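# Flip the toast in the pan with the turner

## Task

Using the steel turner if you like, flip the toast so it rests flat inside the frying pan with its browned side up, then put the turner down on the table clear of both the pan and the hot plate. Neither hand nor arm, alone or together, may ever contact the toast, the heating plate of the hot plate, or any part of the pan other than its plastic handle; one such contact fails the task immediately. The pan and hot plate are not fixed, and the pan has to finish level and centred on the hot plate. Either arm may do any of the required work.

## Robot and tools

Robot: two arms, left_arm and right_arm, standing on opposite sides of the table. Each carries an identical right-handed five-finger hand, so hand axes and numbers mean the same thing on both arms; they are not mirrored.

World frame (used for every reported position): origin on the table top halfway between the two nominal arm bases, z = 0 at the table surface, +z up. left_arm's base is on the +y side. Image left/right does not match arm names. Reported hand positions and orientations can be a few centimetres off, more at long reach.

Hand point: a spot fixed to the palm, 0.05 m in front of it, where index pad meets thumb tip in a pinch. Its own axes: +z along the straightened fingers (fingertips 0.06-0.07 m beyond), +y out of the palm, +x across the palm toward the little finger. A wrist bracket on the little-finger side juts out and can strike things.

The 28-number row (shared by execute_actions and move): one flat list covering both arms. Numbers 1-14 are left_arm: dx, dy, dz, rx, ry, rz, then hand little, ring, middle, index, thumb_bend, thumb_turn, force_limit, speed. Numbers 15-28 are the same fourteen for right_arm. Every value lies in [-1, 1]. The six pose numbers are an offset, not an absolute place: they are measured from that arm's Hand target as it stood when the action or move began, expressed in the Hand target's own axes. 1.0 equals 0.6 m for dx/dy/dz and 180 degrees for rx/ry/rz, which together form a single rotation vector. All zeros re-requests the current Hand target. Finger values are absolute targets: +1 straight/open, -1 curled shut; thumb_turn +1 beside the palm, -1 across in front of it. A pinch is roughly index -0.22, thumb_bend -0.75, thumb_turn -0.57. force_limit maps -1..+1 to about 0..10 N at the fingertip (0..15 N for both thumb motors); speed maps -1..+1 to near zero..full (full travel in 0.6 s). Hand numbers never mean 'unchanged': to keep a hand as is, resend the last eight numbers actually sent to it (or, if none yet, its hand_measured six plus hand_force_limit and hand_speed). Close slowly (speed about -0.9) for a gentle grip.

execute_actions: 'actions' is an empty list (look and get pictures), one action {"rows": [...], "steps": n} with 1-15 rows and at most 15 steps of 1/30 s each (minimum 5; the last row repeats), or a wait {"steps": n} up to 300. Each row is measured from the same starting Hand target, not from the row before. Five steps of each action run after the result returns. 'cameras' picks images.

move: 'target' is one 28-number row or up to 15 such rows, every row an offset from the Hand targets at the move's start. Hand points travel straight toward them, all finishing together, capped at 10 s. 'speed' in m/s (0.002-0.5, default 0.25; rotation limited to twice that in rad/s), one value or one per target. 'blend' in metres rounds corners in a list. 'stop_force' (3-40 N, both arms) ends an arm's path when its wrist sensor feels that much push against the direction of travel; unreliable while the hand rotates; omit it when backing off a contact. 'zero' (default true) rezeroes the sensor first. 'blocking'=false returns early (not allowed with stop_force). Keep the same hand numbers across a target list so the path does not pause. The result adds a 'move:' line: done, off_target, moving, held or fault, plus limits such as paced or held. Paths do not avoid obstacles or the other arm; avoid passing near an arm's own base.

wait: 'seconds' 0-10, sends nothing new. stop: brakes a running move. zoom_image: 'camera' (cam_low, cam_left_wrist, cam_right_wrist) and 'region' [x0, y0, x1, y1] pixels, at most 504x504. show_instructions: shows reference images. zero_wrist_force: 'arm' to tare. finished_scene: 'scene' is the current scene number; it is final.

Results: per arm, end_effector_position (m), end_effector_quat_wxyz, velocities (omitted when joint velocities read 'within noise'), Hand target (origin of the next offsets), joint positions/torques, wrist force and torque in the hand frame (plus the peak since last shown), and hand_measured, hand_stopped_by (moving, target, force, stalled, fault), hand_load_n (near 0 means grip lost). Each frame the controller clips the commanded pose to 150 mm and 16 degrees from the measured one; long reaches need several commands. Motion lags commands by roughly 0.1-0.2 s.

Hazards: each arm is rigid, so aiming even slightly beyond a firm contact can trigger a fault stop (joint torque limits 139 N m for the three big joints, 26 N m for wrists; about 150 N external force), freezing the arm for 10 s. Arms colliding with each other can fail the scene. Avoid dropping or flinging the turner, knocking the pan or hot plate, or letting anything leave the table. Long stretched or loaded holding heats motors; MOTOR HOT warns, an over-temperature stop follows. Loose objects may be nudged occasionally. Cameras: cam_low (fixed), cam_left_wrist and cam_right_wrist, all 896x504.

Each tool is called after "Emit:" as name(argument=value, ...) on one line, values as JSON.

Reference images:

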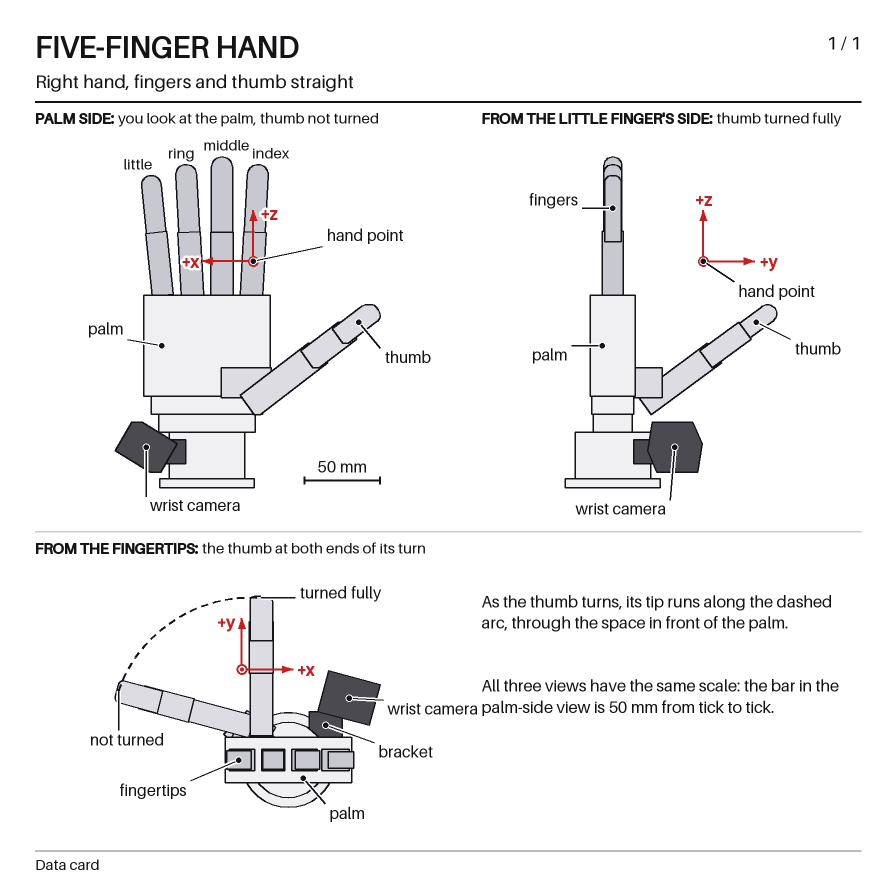

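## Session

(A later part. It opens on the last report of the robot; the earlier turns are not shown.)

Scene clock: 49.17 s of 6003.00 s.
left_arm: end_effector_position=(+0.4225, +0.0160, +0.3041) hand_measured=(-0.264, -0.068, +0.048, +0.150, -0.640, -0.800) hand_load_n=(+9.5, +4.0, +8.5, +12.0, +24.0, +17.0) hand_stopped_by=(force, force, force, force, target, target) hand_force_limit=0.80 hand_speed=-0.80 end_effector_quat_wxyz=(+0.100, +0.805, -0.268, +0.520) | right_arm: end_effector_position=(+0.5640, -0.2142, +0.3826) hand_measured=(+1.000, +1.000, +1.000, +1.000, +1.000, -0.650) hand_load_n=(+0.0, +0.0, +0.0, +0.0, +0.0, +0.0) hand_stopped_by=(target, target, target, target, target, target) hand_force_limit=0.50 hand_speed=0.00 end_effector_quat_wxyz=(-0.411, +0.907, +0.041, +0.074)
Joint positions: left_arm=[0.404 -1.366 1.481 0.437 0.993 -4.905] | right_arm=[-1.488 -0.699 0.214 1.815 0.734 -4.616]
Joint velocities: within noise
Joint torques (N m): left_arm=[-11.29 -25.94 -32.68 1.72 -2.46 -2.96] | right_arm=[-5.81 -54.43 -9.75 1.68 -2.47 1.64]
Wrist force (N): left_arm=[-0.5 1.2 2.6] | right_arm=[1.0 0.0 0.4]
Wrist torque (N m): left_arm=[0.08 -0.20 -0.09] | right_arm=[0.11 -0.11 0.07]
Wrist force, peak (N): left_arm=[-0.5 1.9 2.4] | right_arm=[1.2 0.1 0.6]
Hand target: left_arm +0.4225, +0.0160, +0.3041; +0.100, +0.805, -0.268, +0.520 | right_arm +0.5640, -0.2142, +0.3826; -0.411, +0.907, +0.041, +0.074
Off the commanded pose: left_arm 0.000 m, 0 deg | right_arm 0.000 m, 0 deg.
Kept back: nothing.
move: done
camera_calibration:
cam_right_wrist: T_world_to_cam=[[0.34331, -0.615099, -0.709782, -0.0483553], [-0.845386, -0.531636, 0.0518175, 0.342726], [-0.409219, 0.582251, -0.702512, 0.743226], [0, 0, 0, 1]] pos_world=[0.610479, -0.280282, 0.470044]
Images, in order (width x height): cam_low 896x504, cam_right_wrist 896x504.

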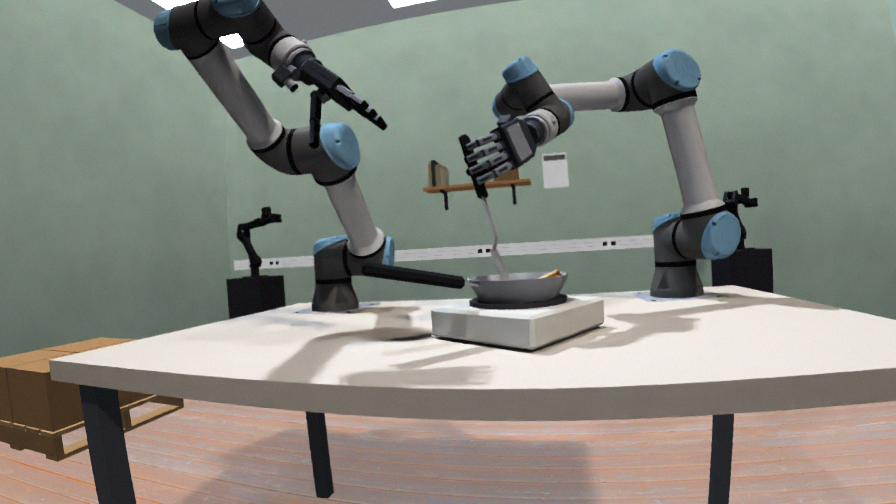

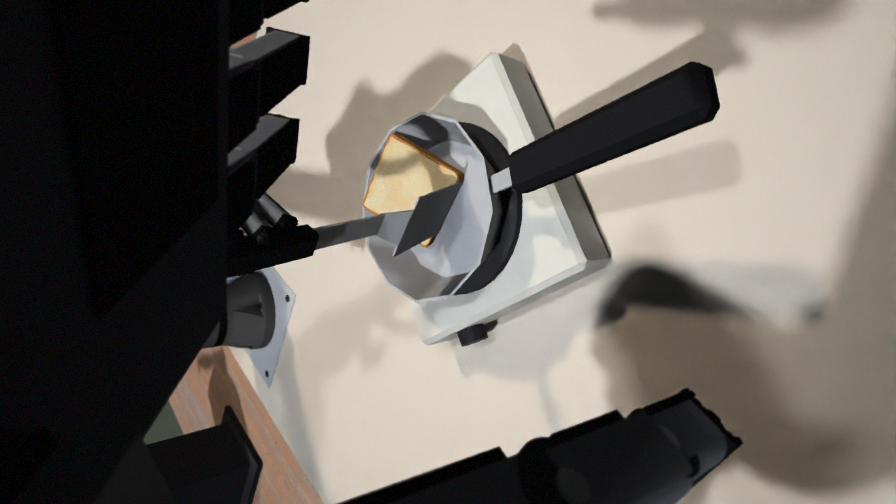

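Emit:
execute_actions(actions=[], cameras=["cam_low","cam_right_wrist"])

Scene clock: 50.10 s of 6003.00 s.
left_arm: end_effector_position=(+0.4225, +0.0160, +0.3041) hand_measured=(-0.264, -0.068, +0.048, +0.150, -0.640, -0.800) hand_load_n=(+9.5, +4.0, +8.5, +12.0, +24.0, +17.0) hand_stopped_by=(force, force, force, force, target, target) hand_force_limit=0.80 hand_speed=-0.80 end_effector_quat_wxyz=(+0.100, +0.805, -0.268, +0.520) | right_arm: end_effector_position=(+0.5640, -0.2142, +0.3826) hand_measured=(+1.000, +1.000, +1.000, +1.000, +1.000, -0.650) hand_load_n=(+0.0, +0.0, +0.0, +0.0, +0.0, +0.0) hand_stopped_by=(target, target, target, target, target, target) hand_force_limit=0.50 hand_speed=0.00 end_effector_quat_wxyz=(-0.411, +0.907, +0.041, +0.074)
Joint positions: left_arm=[0.404 -1.366 1.481 0.437 0.993 -4.905] | right_arm=[-1.488 -0.699 0.214 1.815 0.734 -4.616]
Joint velocities: within noise
Joint torques (N m): left_arm=[-10.97 -26.08 -31.81 1.75 -2.4 -2.96] | right_arm=[-6.45 -54.47 -11.24 1.87 -2.52 1.61]
Wrist force (N): left_arm=[-0.7 1.1 2.3] | right_arm=[0.9 0.3 0.4]
Wrist torque (N m): left_arm=[0.08 -0.15 -0.10] | right_arm=[0.15 -0.11 0.07]
Wrist force, peak (N): left_arm=[-0.4 1.2 2.7] | right_arm=[1.2 -0.1 0.4]
Hand target: left_arm +0.4225, +0.0160, +0.3041; +0.100, +0.805, -0.268, +0.520 | right_arm +0.5640, -0.2142, +0.3826; -0.411, +0.907, +0.041, +0.074
Off the commanded pose: left_arm 0.000 m, 0 deg | right_arm 0.000 m, 0 deg.
Steps of this call (1-28: nothing new was sent). Readings (end_effector_position of left_arm | right_arm; what the end effector reports):
1: (+0.4225, +0.0160, +0.3041) | (+0.5640, -0.2142, +0.3826) | left_arm hand_measured=(-0.264, -0.068, +0.048, +0.150, -0.640, -0.800) hand_load_n=(+9.5, +4.5, +8.5, +11.5, +24.5, +17.5) hand_stopped_by=(force, force, force, force, target, target) hand_force_limit=0.80 hand_speed=-0.80 | right_arm hand_measured=(+1.000, +1.000, +1.000, +1.000, +1.000, -0.650) hand_load_n=(+0.0, +0.0, +0.0, +0.0, +0.0, +0.0) hand_stopped_by=(target, target, target, target, target, target) hand_force_limit=0.50 hand_speed=0.00
2: (+0.4225, +0.0160, +0.3041) | (+0.5640, -0.2142, +0.3826) | left_arm hand_measured=(-0.264, -0.068, +0.048, +0.150, -0.640, -0.800) hand_load_n=(+9.5, +4.0, +8.5, +12.0, +24.0, +17.0) hand_stopped_by=(force, force, force, force, target, target) hand_force_limit=0.80 hand_speed=-0.80 | right_arm hand_measured=(+1.000, +1.000, +1.000, +1.000, +1.000, -0.650) hand_load_n=(+0.0, +0.0, +0.0, +0.0, +0.0, +0.0) hand_stopped_by=(target, target, target, target, target, target) hand_force_limit=0.50 hand_speed=0.00
4: (+0.4225, +0.0160, +0.3041) | (+0.5640, -0.2142, +0.3826) | left_arm hand_measured=(-0.264, -0.068, +0.048, +0.150, -0.640, -0.800) hand_load_n=(+9.5, +4.5, +8.5, +12.0, +24.5, +17.5) hand_stopped_by=(force, force, force, force, target, target) hand_force_limit=0.80 hand_speed=-0.80 | right_arm hand_measured=(+1.000, +1.000, +1.000, +1.000, +1.000, -0.650) hand_load_n=(+0.0, +0.0, -0.5, +0.0, +0.0, +0.0) hand_stopped_by=(target, target, target, target, target, target) hand_force_limit=0.50 hand_speed=0.00
8: (+0.4225, +0.0160, +0.3041) | (+0.5640, -0.2142, +0.3826) | left_arm hand_measured=(-0.264, -0.068, +0.048, +0.150, -0.640, -0.800) hand_load_n=(+10.0, +4.5, +8.5, +12.0, +24.0, +17.0) hand_stopped_by=(force, force, force, force, target, target) hand_force_limit=0.80 hand_speed=-0.80 | right_arm hand_measured=(+1.000, +1.000, +1.000, +1.000, +1.000, -0.650) hand_load_n=(+0.0, +0.0, +0.0, +0.0, +0.0, +0.5) hand_stopped_by=(target, target, target, target, target, target) hand_force_limit=0.50 hand_speed=0.00
28: the state above
camera_calibration:
cam_right_wrist: T_world_to_cam=[[0.34331, -0.615099, -0.709783, -0.0483551], [-0.845386, -0.531636, 0.0518177, 0.342726], [-0.409219, 0.582251, -0.702512, 0.743226], [0, 0, 0, 1]] pos_world=[0.610479, -0.280282, 0.470044]
Images, in order (width x height): cam_low 896x504, cam_right_wrist 896x504.

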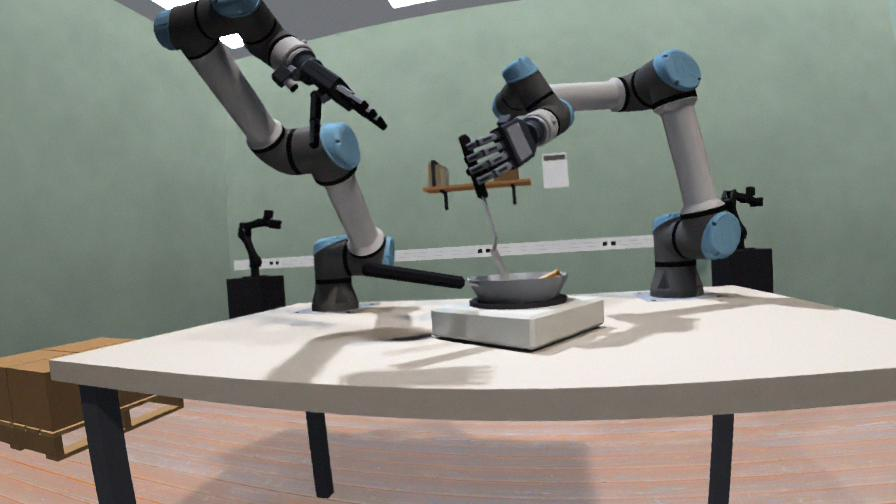

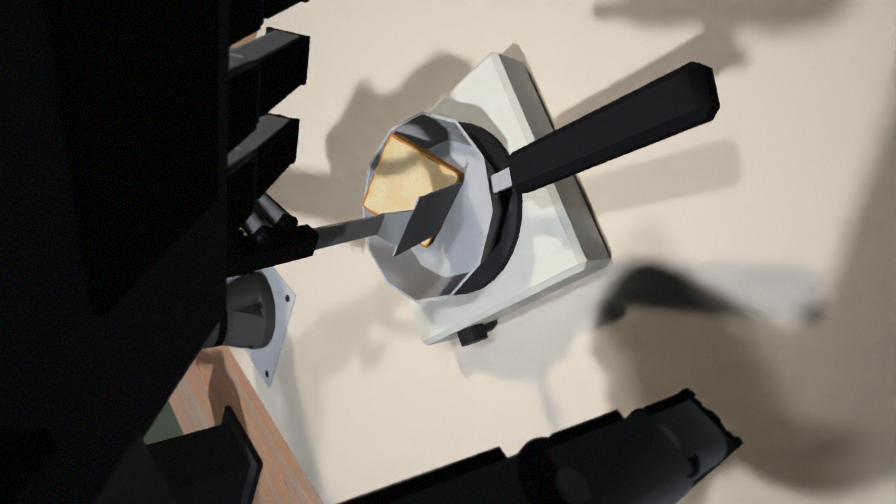

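Emit:
move(target=[-0.0075,-0.0220,-0.0092,0,0,0,-0.55,-0.55,-0.55,-0.55,-0.65,-0.8,0.8,-0.8,0,0,0,0,0,0,1,1,1,1,1,-0.65,0.5,0], speed=0.03, stop_force=5, cameras=["cam_low","cam_right_wrist"])

Emit:
zoom_image(camera="cam_right_wrist", region=[340, 90, 560, 310])

Emit:
zoom_image(camera="cam_low", region=[440, 200, 600, 320])

Scene clock: 51.90 s of 6003.00 s.
left_arm: end_effector_position=(+0.4239, +0.0309, +0.3041) hand_measured=(-0.264, -0.068, +0.048, +0.150, -0.640, -0.800) hand_load_n=(+10.0, +4.5, +8.5, +12.0, +24.0, +17.0) hand_stopped_by=(force, force, force, force, target, target) hand_force_limit=0.80 hand_speed=-0.80 end_effector_quat_wxyz=(+0.100, +0.805, -0.268, +0.520) | right_arm: end_effector_position=(+0.5640, -0.2142, +0.3826) hand_measured=(+1.000, +1.000, +1.000, +1.000, +1.000, -0.650) hand_load_n=(+0.0, +0.0, -0.5, +0.0, +0.0, +0.0) hand_stopped_by=(target, target, target, target, target, target) hand_force_limit=0.50 hand_speed=0.00 end_effector_quat_wxyz=(-0.411, +0.907, +0.041, +0.074)
Joint positions: left_arm=[0.421 -1.392 1.512 0.427 1.008 -4.895] | right_arm=[-1.488 -0.699 0.214 1.815 0.734 -4.616]
Joint velocities: within noise
Joint torques (N m): left_arm=[-11.26 -24.77 -32.55 1.55 -2.37 -3.1] | right_arm=[-6.03 -53.1 -11.92 2.13 -2.4 1.56]
Wrist force (N): left_arm=[-0.8 0.9 2.0] | right_arm=[0.9 0.0 0.2]
Wrist torque (N m): left_arm=[0.09 -0.15 -0.09] | right_arm=[0.13 -0.10 0.07]
Wrist force, peak (N): left_arm=[-0.6 1.5 2.5] | right_arm=[1.2 -0.2 0.5]
Hand target: left_arm +0.4239, +0.0309, +0.3041; +0.100, +0.805, -0.268, +0.520 | right_arm +0.5640, -0.2142, +0.3826; -0.411, +0.907, +0.041, +0.074
Off the commanded pose: left_arm 0.000 m, 0 deg | right_arm 0.000 m, 0 deg.
Kept back: nothing.
move: done
camera_calibration:
cam_right_wrist: T_world_to_cam=[[0.34331, -0.615099, -0.709783, -0.0483553], [-0.845386, -0.531636, 0.0518177, 0.342726], [-0.409219, 0.582251, -0.702512, 0.743226], [0, 0, 0, 1]] pos_world=[0.610479, -0.280282, 0.470044]
Images, in order (width x height): cam_low 896x504, cam_right_wrist 896x504.

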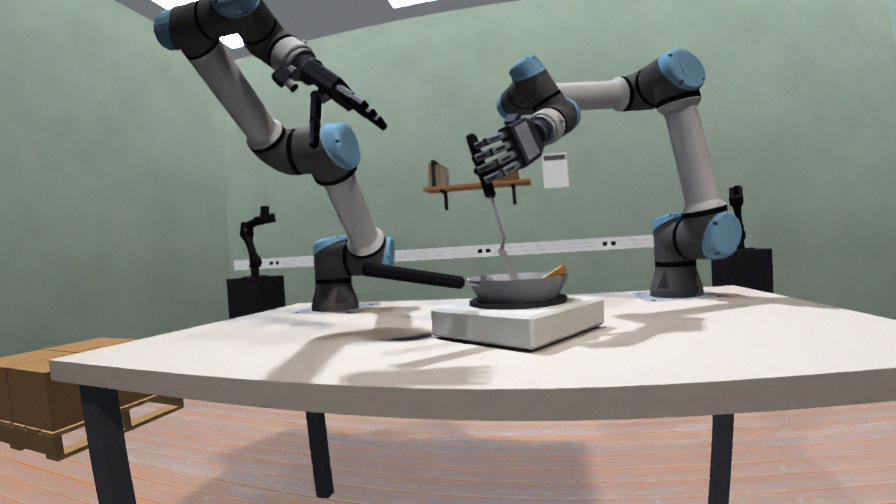

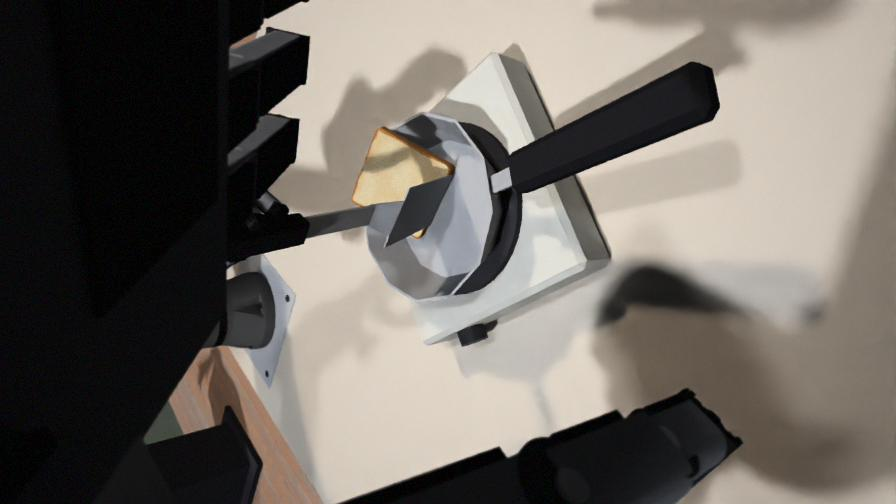

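Scaled by 2.291.

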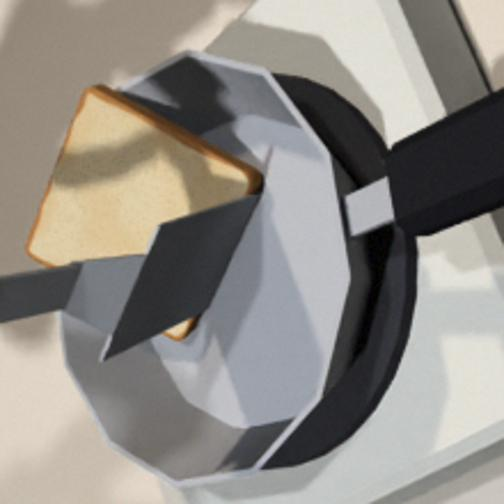

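Scaled by 3.150.

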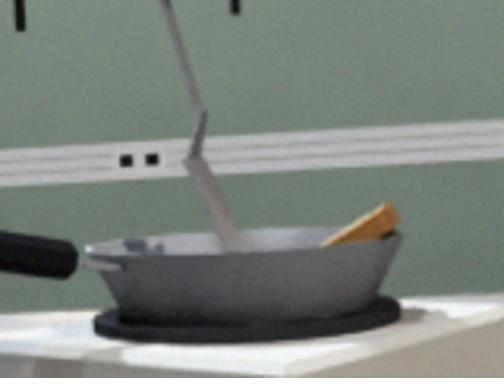

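Emit:
move(target=[-0.0075,-0.0220,-0.0092,0,0,0,-0.55,-0.55,-0.55,-0.55,-0.65,-0.8,0.8,-0.8,0,0,0,0,0,0,1,1,1,1,1,-0.65,0.5,0], speed=0.03, stop_force=5, cameras=["cam_low","cam_right_wrist"])

Emit:
zoom_image(camera="cam_right_wrist", region=[340, 90, 560, 310])

Emit:
zoom_image(camera="cam_low", region=[440, 200, 600, 320])

Scene clock: 53.80 s of 6003.00 s.
left_arm: end_effector_position=(+0.4252, +0.0459, +0.3041) hand_measured=(-0.264, -0.068, +0.048, +0.150, -0.640, -0.800) hand_load_n=(+10.0, +4.5, +8.5, +12.0, +24.5, +17.0) hand_stopped_by=(force, force, force, force, target, target) hand_force_limit=0.80 hand_speed=-0.80 end_effector_quat_wxyz=(+0.100, +0.805, -0.268, +0.520) | right_arm: end_effector_position=(+0.5640, -0.2142, +0.3826) hand_measured=(+1.000, +1.000, +1.000, +1.000, +1.000, -0.650) hand_load_n=(+0.0, +0.0, +0.0, +0.0, +0.0, +0.0) hand_stopped_by=(target, target, target, target, target, target) hand_force_limit=0.50 hand_speed=0.00 end_effector_quat_wxyz=(-0.411, +0.907, +0.041, +0.074)
Joint positions: left_arm=[0.439 -1.418 1.542 0.417 1.023 -4.883] | right_arm=[-1.488 -0.699 0.214 1.815 0.734 -4.616]
Joint velocities: within noise
Joint torques (N m): left_arm=[-11.62 -23.08 -32.88 1.6 -2.32 -2.97] | right_arm=[-6.19 -52.74 -13.71 2.29 -2.28 1.56]
Wrist force (N): left_arm=[-0.7 1.1 2.1] | right_arm=[1.0 0.0 0.4]
Wrist torque (N m): left_arm=[0.10 -0.16 -0.08] | right_arm=[0.11 -0.12 0.07]
Wrist force, peak (N): left_arm=[-0.4 1.5 2.3] | right_arm=[1.2 0.2 0.6]
Hand target: left_arm +0.4252, +0.0459, +0.3041; +0.100, +0.805, -0.268, +0.520 | right_arm +0.5640, -0.2142, +0.3826; -0.411, +0.907, +0.041, +0.074
Off the commanded pose: left_arm 0.000 m, 0 deg | right_arm 0.000 m, 0 deg.
Kept back: nothing.
move: done
camera_calibration:
cam_right_wrist: T_world_to_cam=[[0.34331, -0.615099, -0.709783, -0.0483553], [-0.845386, -0.531636, 0.0518176, 0.342726], [-0.409219, 0.582251, -0.702512, 0.743226], [0, 0, 0, 1]] pos_world=[0.610479, -0.280282, 0.470044]
Images, in order (width x height): cam_low 896x504, cam_right_wrist 896x504.

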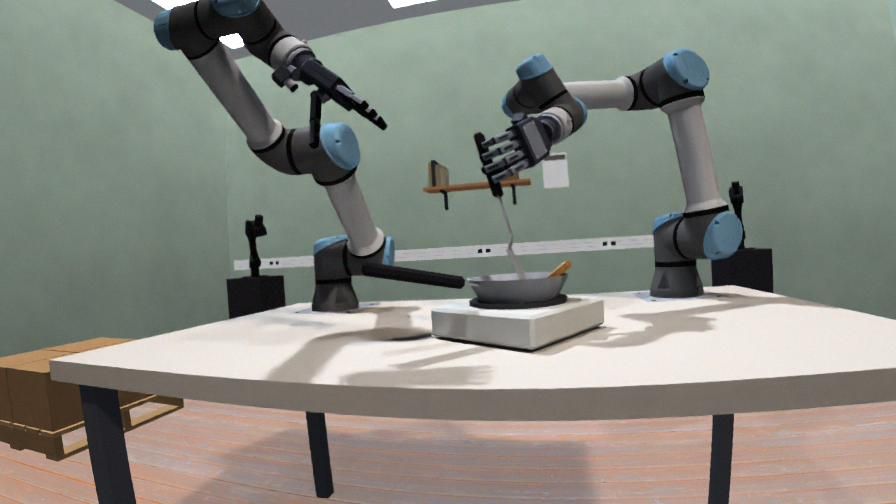

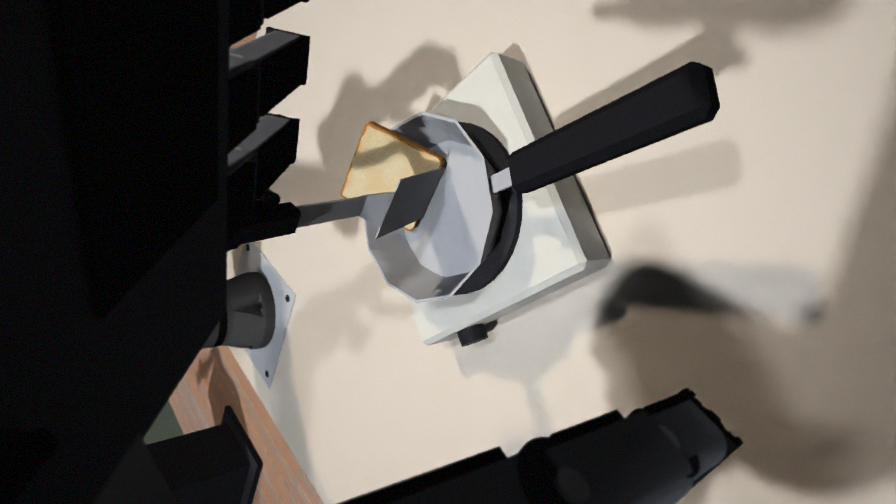

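Scaled by 2.291.

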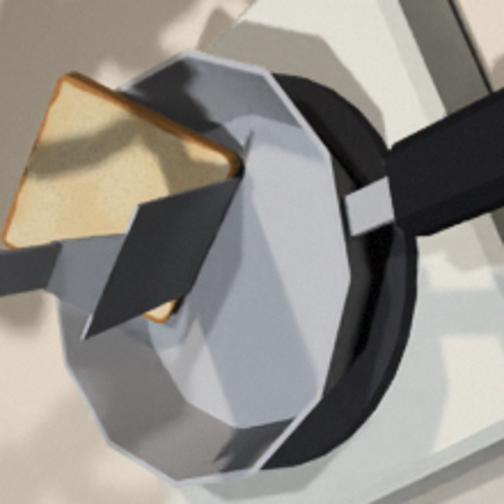

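Scaled by 3.150.

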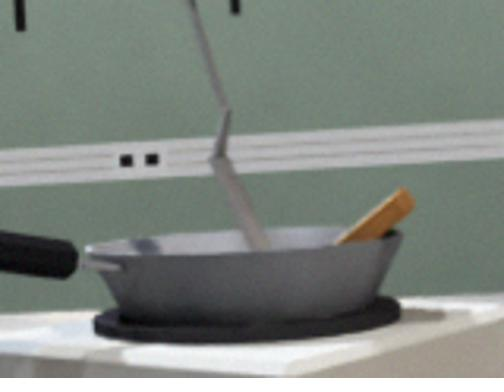

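Emit:
move(target=[-0.0070,-0.0205,-0.0086,0,0,0,-0.55,-0.55,-0.55,-0.55,-0.65,-0.8,0.8,-0.8,0,0,0,0,0,0,1,1,1,1,1,-0.65,0.5,0], speed=0.03, stop_force=5, cameras=["cam_low","cam_right_wrist"])

Emit:
zoom_image(camera="cam_right_wrist", region=[340, 90, 560, 310])

Emit:
zoom_image(camera="cam_low", region=[440, 200, 600, 320])

Scene clock: 55.53 s of 6003.00 s.
left_arm: end_effector_position=(+0.4264, +0.0598, +0.3041) hand_measured=(-0.264, -0.068, +0.048, +0.150, -0.640, -0.800) hand_load_n=(+10.0, +4.5, +8.5, +12.0, +24.0, +17.0) hand_stopped_by=(force, force, force, force, target, target) hand_force_limit=0.80 hand_speed=-0.80 end_effector_quat_wxyz=(+0.100, +0.805, -0.268, +0.520) | right_arm: end_effector_position=(+0.5640, -0.2142, +0.3826) hand_measured=(+1.000, +1.000, +1.000, +1.000, +1.000, -0.650) hand_load_n=(-0.5, +0.0, +0.0, +0.0, +0.0, +0.0) hand_stopped_by=(target, target, target, target, target, target) hand_force_limit=0.50 hand_speed=0.00 end_effector_quat_wxyz=(-0.411, +0.907, +0.041, +0.074)
Joint positions: left_arm=[0.457 -1.442 1.569 0.409 1.039 -4.873] | right_arm=[-1.488 -0.699 0.214 1.815 0.734 -4.616]
Joint velocities: within noise
Joint torques (N m): left_arm=[-11.55 -22.36 -32.42 1.64 -2.29 -3.04] | right_arm=[-5.58 -52.55 -14.82 2.61 -2.32 1.52]
Wrist force (N): left_arm=[-0.7 1.0 2.0] | right_arm=[0.8 0.2 0.4]
Wrist torque (N m): left_arm=[0.09 -0.16 -0.09] | right_arm=[0.13 -0.08 0.06]
Wrist force, peak (N): left_arm=[-0.7 1.3 2.3] | right_arm=[1.2 0.1 0.6]
Hand target: left_arm +0.4264, +0.0598, +0.3041; +0.100, +0.805, -0.268, +0.520 | right_arm +0.5640, -0.2142, +0.3826; -0.411, +0.907, +0.041, +0.074
Off the commanded pose: left_arm 0.000 m, 0 deg | right_arm 0.000 m, 0 deg.
Kept back: nothing.
move: done
camera_calibration:
cam_right_wrist: T_world_to_cam=[[0.34331, -0.615099, -0.709783, -0.0483552], [-0.845386, -0.531636, 0.0518176, 0.342726], [-0.409219, 0.582251, -0.702512, 0.743226], [0, 0, 0, 1]] pos_world=[0.610479, -0.280282, 0.470044]
Images, in order (width x height): cam_low 896x504, cam_right_wrist 896x504.

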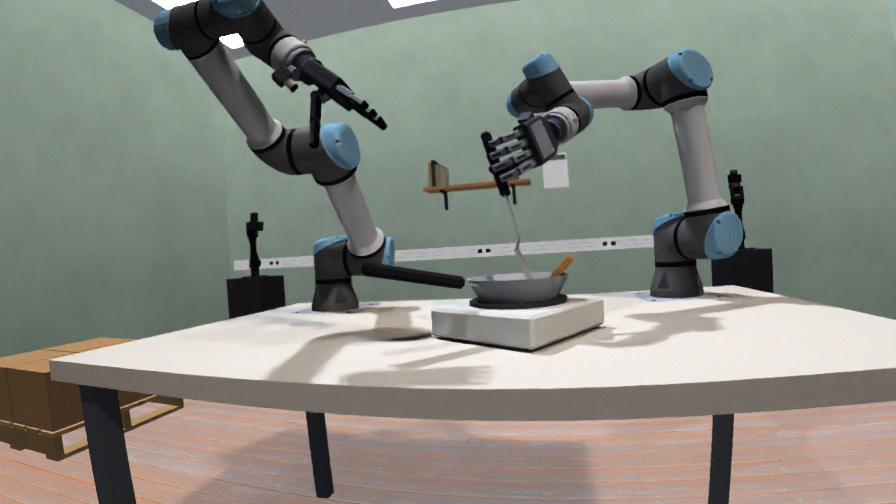

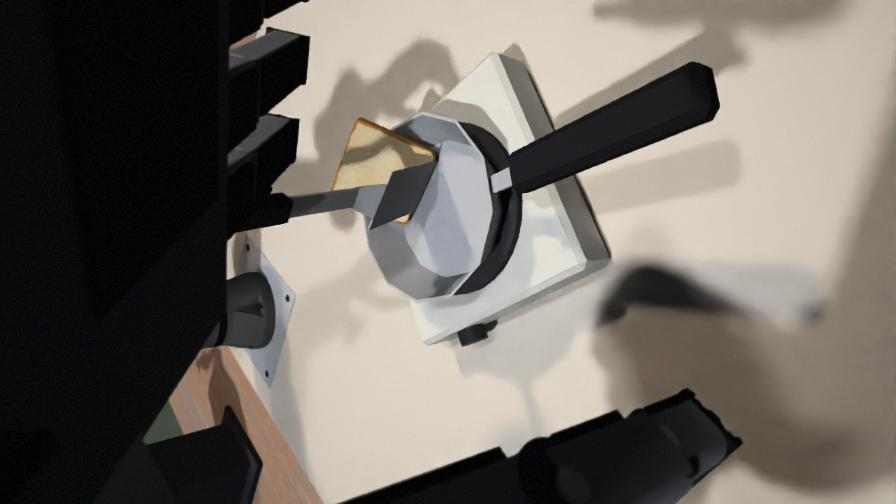

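Scaled by 2.291.

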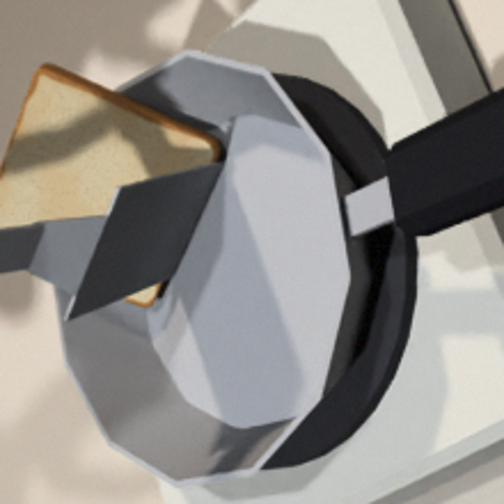

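Scaled by 3.150.

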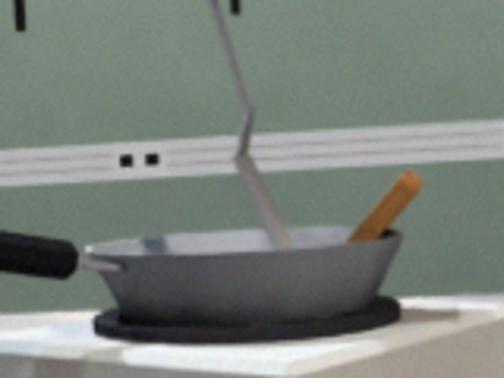

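Emit:
move(target=[[0.004,0.0117,0.0049,0,0,0,-0.55,-0.55,-0.55,-0.55,-0.65,-0.8,0.8,-0.8,0,0,0,0,0,0,1,1,1,1,1,-0.65,0.5,0],[0.2565,-0.0217,-0.1195,0,0,0,-0.55,-0.55,-0.55,-0.55,-0.65,-0.8,0.8,-0.8,0,0,0,0,0,0,1,1,1,1,1,-0.65,0.5,0]], speed=[0.03,0.1], cameras=["cam_low","cam_right_wrist"])

Emit:
zoom_image(camera="cam_right_wrist", region=[340, 90, 560, 310])

Emit:
zoom_image(camera="cam_low", region=[440, 200, 600, 320])

Scene clock: 59.87 s of 6003.00 s.
left_arm: end_effector_position=(+0.4258, +0.0516, +0.4740) hand_measured=(-0.264, -0.068, +0.048, +0.150, -0.640, -0.800) hand_load_n=(+10.0, +5.0, +8.5, +12.0, +24.0, +17.0) hand_stopped_by=(force, force, force, force, target, target) hand_force_limit=0.80 hand_speed=-0.80 end_effector_quat_wxyz=(+0.100, +0.805, -0.268, +0.520) end_effector_velocity=(+0.000, +0.000, +0.000) end_effector_angular_velocity=(-0.005, -0.002, +0.001) | right_arm: end_effector_position=(+0.5640, -0.2142, +0.3826) hand_measured=(+1.000, +1.000, +1.000, +1.000, +1.000, -0.650) hand_load_n=(+0.0, +0.0, +0.0, +0.0, +0.0, +0.0) hand_stopped_by=(target, target, target, target, target, target) hand_force_limit=0.50 hand_speed=0.00 end_effector_quat_wxyz=(-0.411, +0.907, +0.041, +0.074)
Joint positions: left_arm=[0.447 -1.387 1.066 0.86 1.03 -4.879] | right_arm=[-1.488 -0.699 0.214 1.815 0.734 -4.616]
Joint velocities: left_arm=[0 -0.004 0.007 -0.007 0 -0.001] | right_arm=[within noise]
Joint torques (N m): left_arm=[11.15 -38.54 -11.8 -2.25 -0.06 -2.63] | right_arm=[-5.7 -52.02 -17.81 2.78 -2.37 1.42]
Wrist force (N): left_arm=[-0.9 1.0 1.9] | right_arm=[1.0 0.3 0.4]
Wrist torque (N m): left_arm=[0.11 -0.14 -0.09] | right_arm=[0.16 -0.11 0.07]
Wrist force, peak (N): left_arm=[-1.8 1.0 2.5] | right_arm=[1.3 0.2 0.5]
Hand target: left_arm +0.4258, +0.0517, +0.4742; +0.100, +0.805, -0.268, +0.520 | right_arm +0.5640, -0.2142, +0.3826; -0.411, +0.907, +0.041, +0.074
Off the commanded pose: left_arm 0.000 m, 0 deg | right_arm 0.000 m, 0 deg.
Kept back: nothing.
move: done
camera_calibration:
cam_right_wrist: T_world_to_cam=[[0.343309, -0.615099, -0.709783, -0.0483542], [-0.845386, -0.531636, 0.0518192, 0.342725], [-0.40922, 0.582251, -0.702512, 0.743226], [0, 0, 0, 1]] pos_world=[0.610479, -0.280282, 0.470044]
Images, in order (width x height): cam_low 896x504, cam_right_wrist 896x504.

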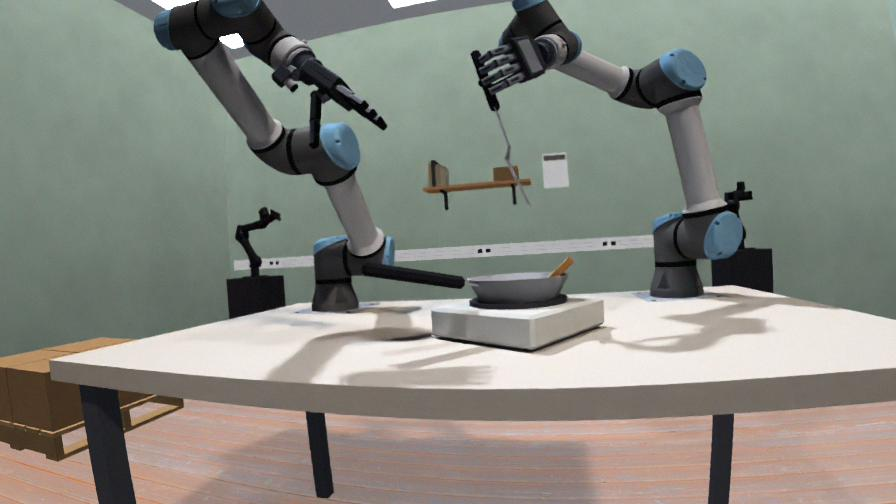

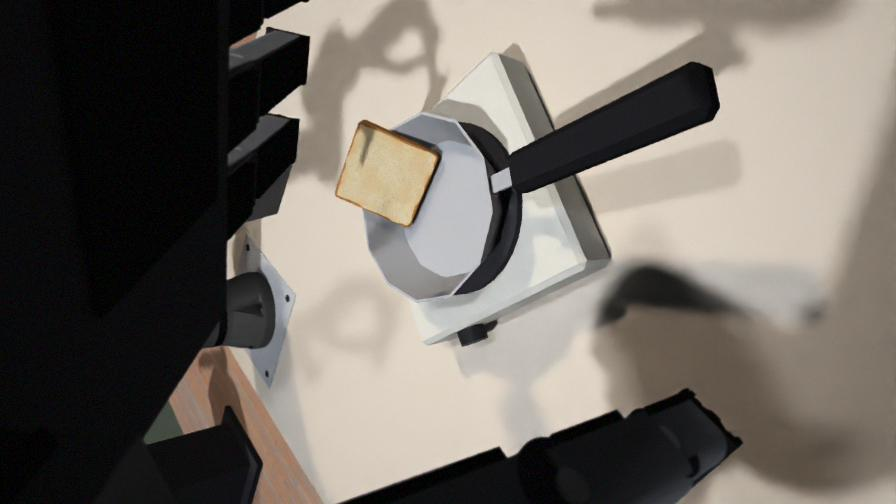

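Scaled by 2.291.

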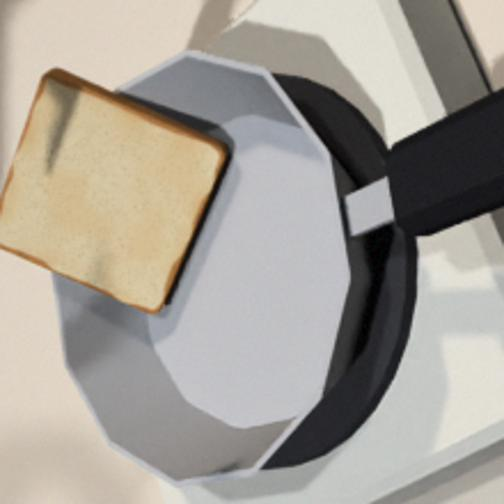

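Scaled by 3.150.

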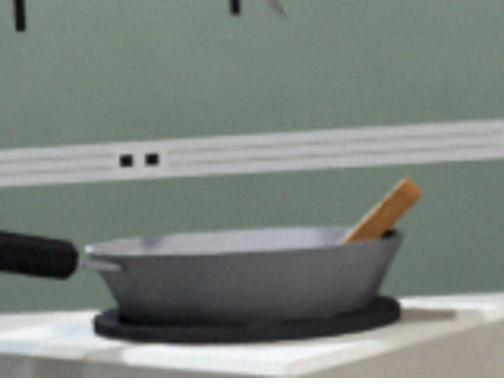

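Emit:
move(target=[[-0.0712,-0.2097,-0.0882,0,0,0,-0.55,-0.55,-0.55,-0.55,-0.65,-0.8,0.8,-0.8,0,0,0,0,0,0,1,1,1,1,1,-0.65,0.5,0],[-0.106,-0.3124,-0.1314,-0.0476,0.064,-0.1138,-0.55,-0.55,-0.55,-0.55,-0.65,-0.8,0.8,-0.8,0,0,0,0,0,0,1,1,1,1,1,-0.65,0.5,0],[-0.2446,-0.4115,-0.1353,-0.0934,0.1255,-0.223,-0.55,-0.55,-0.55,-0.55,-0.65,-0.8,0.8,-0.8,0,0,0,0,0,0,1,1,1,1,1,-0.65,0.5,0]], speed=0.1, blend=0.02, cameras=["cam_low","cam_right_wrist"])

Emit:
zoom_image(camera="cam_right_wrist", region=[300, 60, 520, 280])

Emit:
zoom_image(camera="cam_low", region=[440, 180, 640, 320])

Scene clock: 66.97 s of 6003.00 s.
left_arm: end_effector_position=(+0.4480, +0.3421, +0.4082) hand_measured=(-0.264, -0.068, +0.048, +0.150, -0.640, -0.800) hand_load_n=(+10.5, +5.0, +8.5, +12.5, +23.0, +17.0) hand_stopped_by=(force, force, force, force, target, target) hand_force_limit=0.80 hand_speed=-0.80 end_effector_quat_wxyz=(+0.433, +0.710, -0.025, +0.555) end_effector_velocity=(+0.000, -0.002, +0.001) end_effector_angular_velocity=(+0.013, +0.000, +0.001) | right_arm: end_effector_position=(+0.5640, -0.2142, +0.3826) hand_measured=(+1.000, +1.000, +1.000, +1.000, +1.000, -0.650) hand_load_n=(+0.0, +0.0, +0.0, +0.0, +0.0, +0.0) hand_stopped_by=(target, target, target, target, target, target) hand_force_limit=0.50 hand_speed=0.00 end_effector_quat_wxyz=(-0.411, +0.907, +0.041, +0.074)
Joint positions: left_arm=[1.304 -1.777 1.979 -0.192 2.005 -5.336] | right_arm=[-1.488 -0.699 0.214 1.815 0.734 -4.616]
Joint velocities: left_arm=[-0.008 0 -0.01 0.019 -0.008 0.014] | right_arm=[within noise]
Joint torques (N m): left_arm=[-11.1 -20.46 -34.25 0.07 -1.97 2.74] | right_arm=[-5.72 -49.95 -21.88 2.75 -2.25 1.2]
Wrist force (N): left_arm=[-0.2 0.4 2.4] | right_arm=[0.9 -0.1 0.5]
Wrist torque (N m): left_arm=[0.27 -0.27 0.01] | right_arm=[0.09 -0.09 0.06]
Wrist force, peak (N): left_arm=[-0.6 2.4 2.6] | right_arm=[1.4 0.0 0.5]
Hand target: left_arm +0.4480, +0.3420, +0.4084; +0.433, +0.710, -0.025, +0.555 | right_arm +0.5640, -0.2142, +0.3826; -0.411, +0.907, +0.041, +0.074
Off the commanded pose: left_arm 0.000 m, 0 deg | right_arm 0.000 m, 0 deg.
Kept back: nothing.
move: done; blend cut to 0 m at target 1
camera_calibration:
cam_right_wrist: T_world_to_cam=[[0.343309, -0.615099, -0.709783, -0.0483541], [-0.845386, -0.531636, 0.0518192, 0.342725], [-0.40922, 0.582251, -0.702512, 0.743226], [0, 0, 0, 1]] pos_world=[0.610479, -0.280281, 0.470044]
Images, in order (width x height): cam_low 896x504, cam_right_wrist 896x504.

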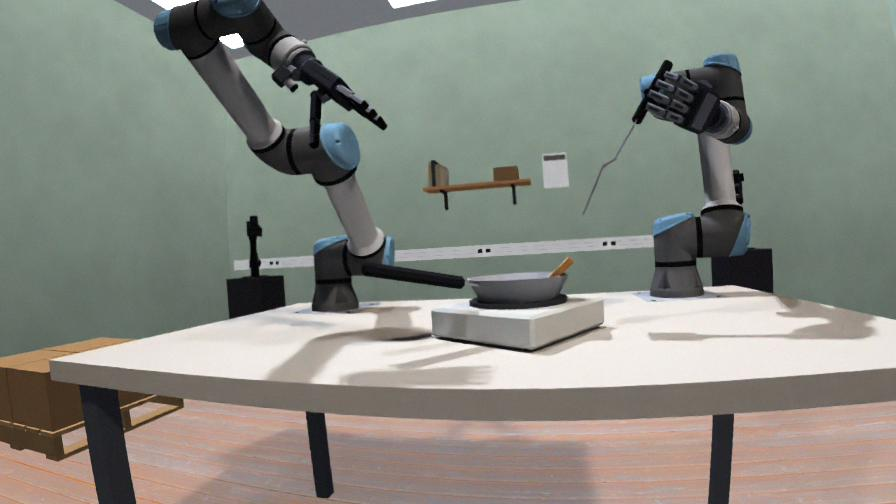

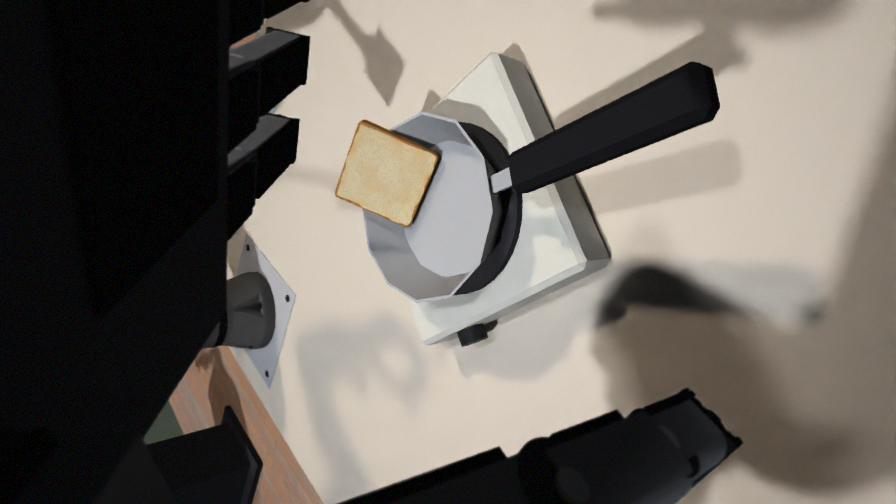

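Scaled by 2.291.

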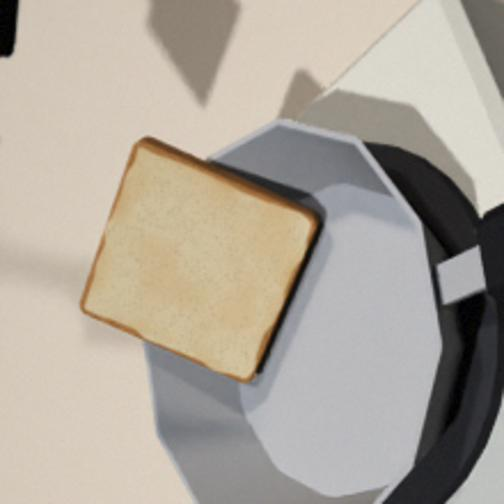

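Scaled by 2.520.

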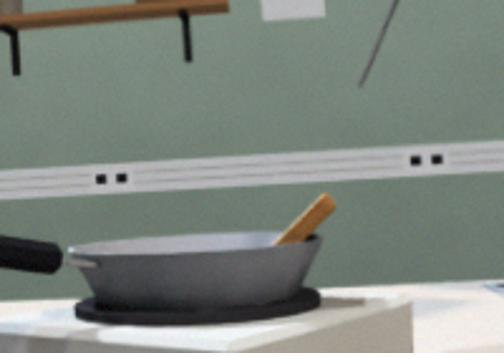

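Emit:
move(target=[-0.135,-0.0979,0.0016,0,0,0,-0.55,-0.55,-0.55,-0.55,-0.65,-0.8,0.8,-0.8,0,0,0,0,0,0,1,1,1,1,1,-0.65,0.5,0], speed=0.06, stop_force=5, cameras=["cam_low","cam_right_wrist"])

Emit:
zoom_image(camera="cam_right_wrist", region=[300, 60, 520, 280])

Emit:
zoom_image(camera="cam_low", region=[480, 200, 640, 320])

Scene clock: 70.27 s of 6003.00 s.
left_arm: end_effector_position=(+0.4480, +0.3420, +0.3083) hand_measured=(-0.264, -0.068, +0.048, +0.150, -0.640, -0.800) hand_load_n=(+10.5, +5.0, +8.5, +12.0, +23.5, +17.0) hand_stopped_by=(force, force, force, force, target, target) hand_force_limit=0.80 hand_speed=-0.80 end_effector_quat_wxyz=(+0.433, +0.710, -0.025, +0.555) | right_arm: end_effector_position=(+0.5640, -0.2142, +0.3826) hand_measured=(+1.000, +1.000, +1.000, +1.000, +1.000, -0.650) hand_load_n=(+0.0, +0.0, +0.0, +0.0, +0.0, +0.0) hand_stopped_by=(target, target, target, target, target, target) hand_force_limit=0.50 hand_speed=0.00 end_effector_quat_wxyz=(-0.411, +0.907, +0.041, +0.074)
Joint positions: left_arm=[1.304 -1.686 2.176 -0.48 2.005 -5.335] | right_arm=[-1.488 -0.699 0.214 1.815 0.734 -4.616]
Joint velocities: within noise
Joint torques (N m): left_arm=[12.25 -23.87 -31.75 -3.54 1.75 -2.91] | right_arm=[-5.53 -48.85 -24.32 2.71 -2.22 1.16]
Wrist force (N): left_arm=[-0.2 0.6 2.1] | right_arm=[0.8 0.0 0.1]
Wrist torque (N m): left_arm=[0.30 -0.26 0.00] | right_arm=[0.13 -0.09 0.05]
Wrist force, peak (N): left_arm=[-0.3 0.9 2.4] | right_arm=[1.2 0.0 0.7]
Hand target: left_arm +0.4480, +0.3420, +0.3083; +0.433, +0.710, -0.025, +0.555 | right_arm +0.5640, -0.2142, +0.3826; -0.411, +0.907, +0.041, +0.074
Off the commanded pose: left_arm 0.000 m, 0 deg | right_arm 0.000 m, 0 deg.
Kept back: nothing.
move: done
camera_calibration:
cam_right_wrist: T_world_to_cam=[[0.343309, -0.615099, -0.709783, -0.0483543], [-0.845386, -0.531636, 0.051819, 0.342725], [-0.40922, 0.582251, -0.702512, 0.743226], [0, 0, 0, 1]] pos_world=[0.610479, -0.280281, 0.470044]
Images, in order (width x height): cam_low 896x504, cam_right_wrist 896x504.

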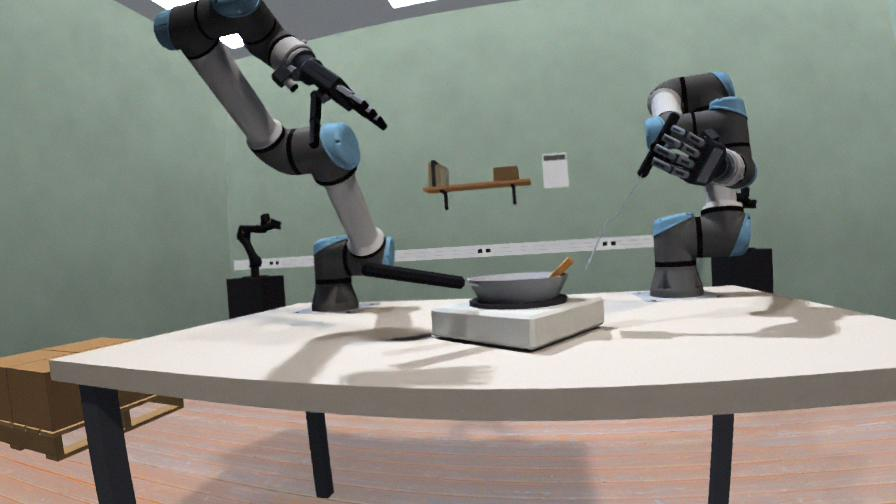

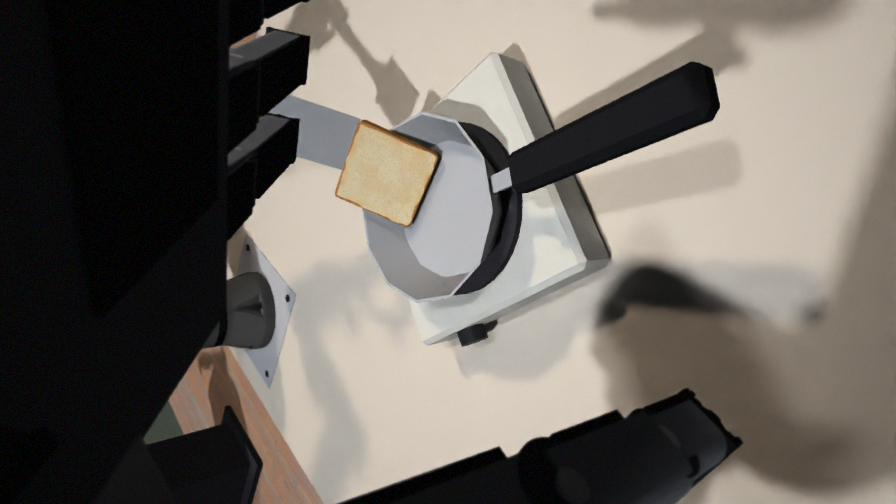

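Scaled by 2.291.

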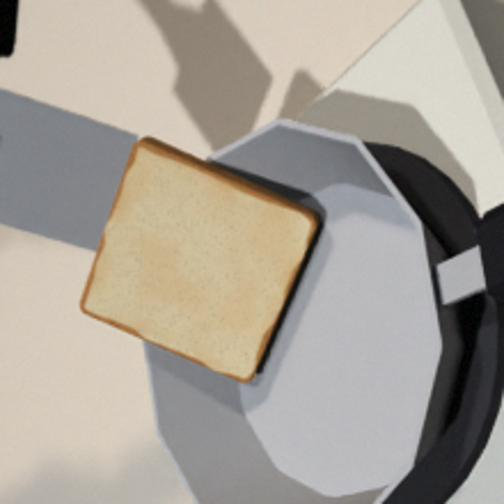

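Scaled by 3.150.

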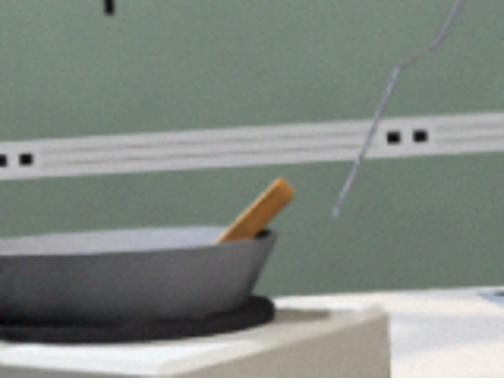

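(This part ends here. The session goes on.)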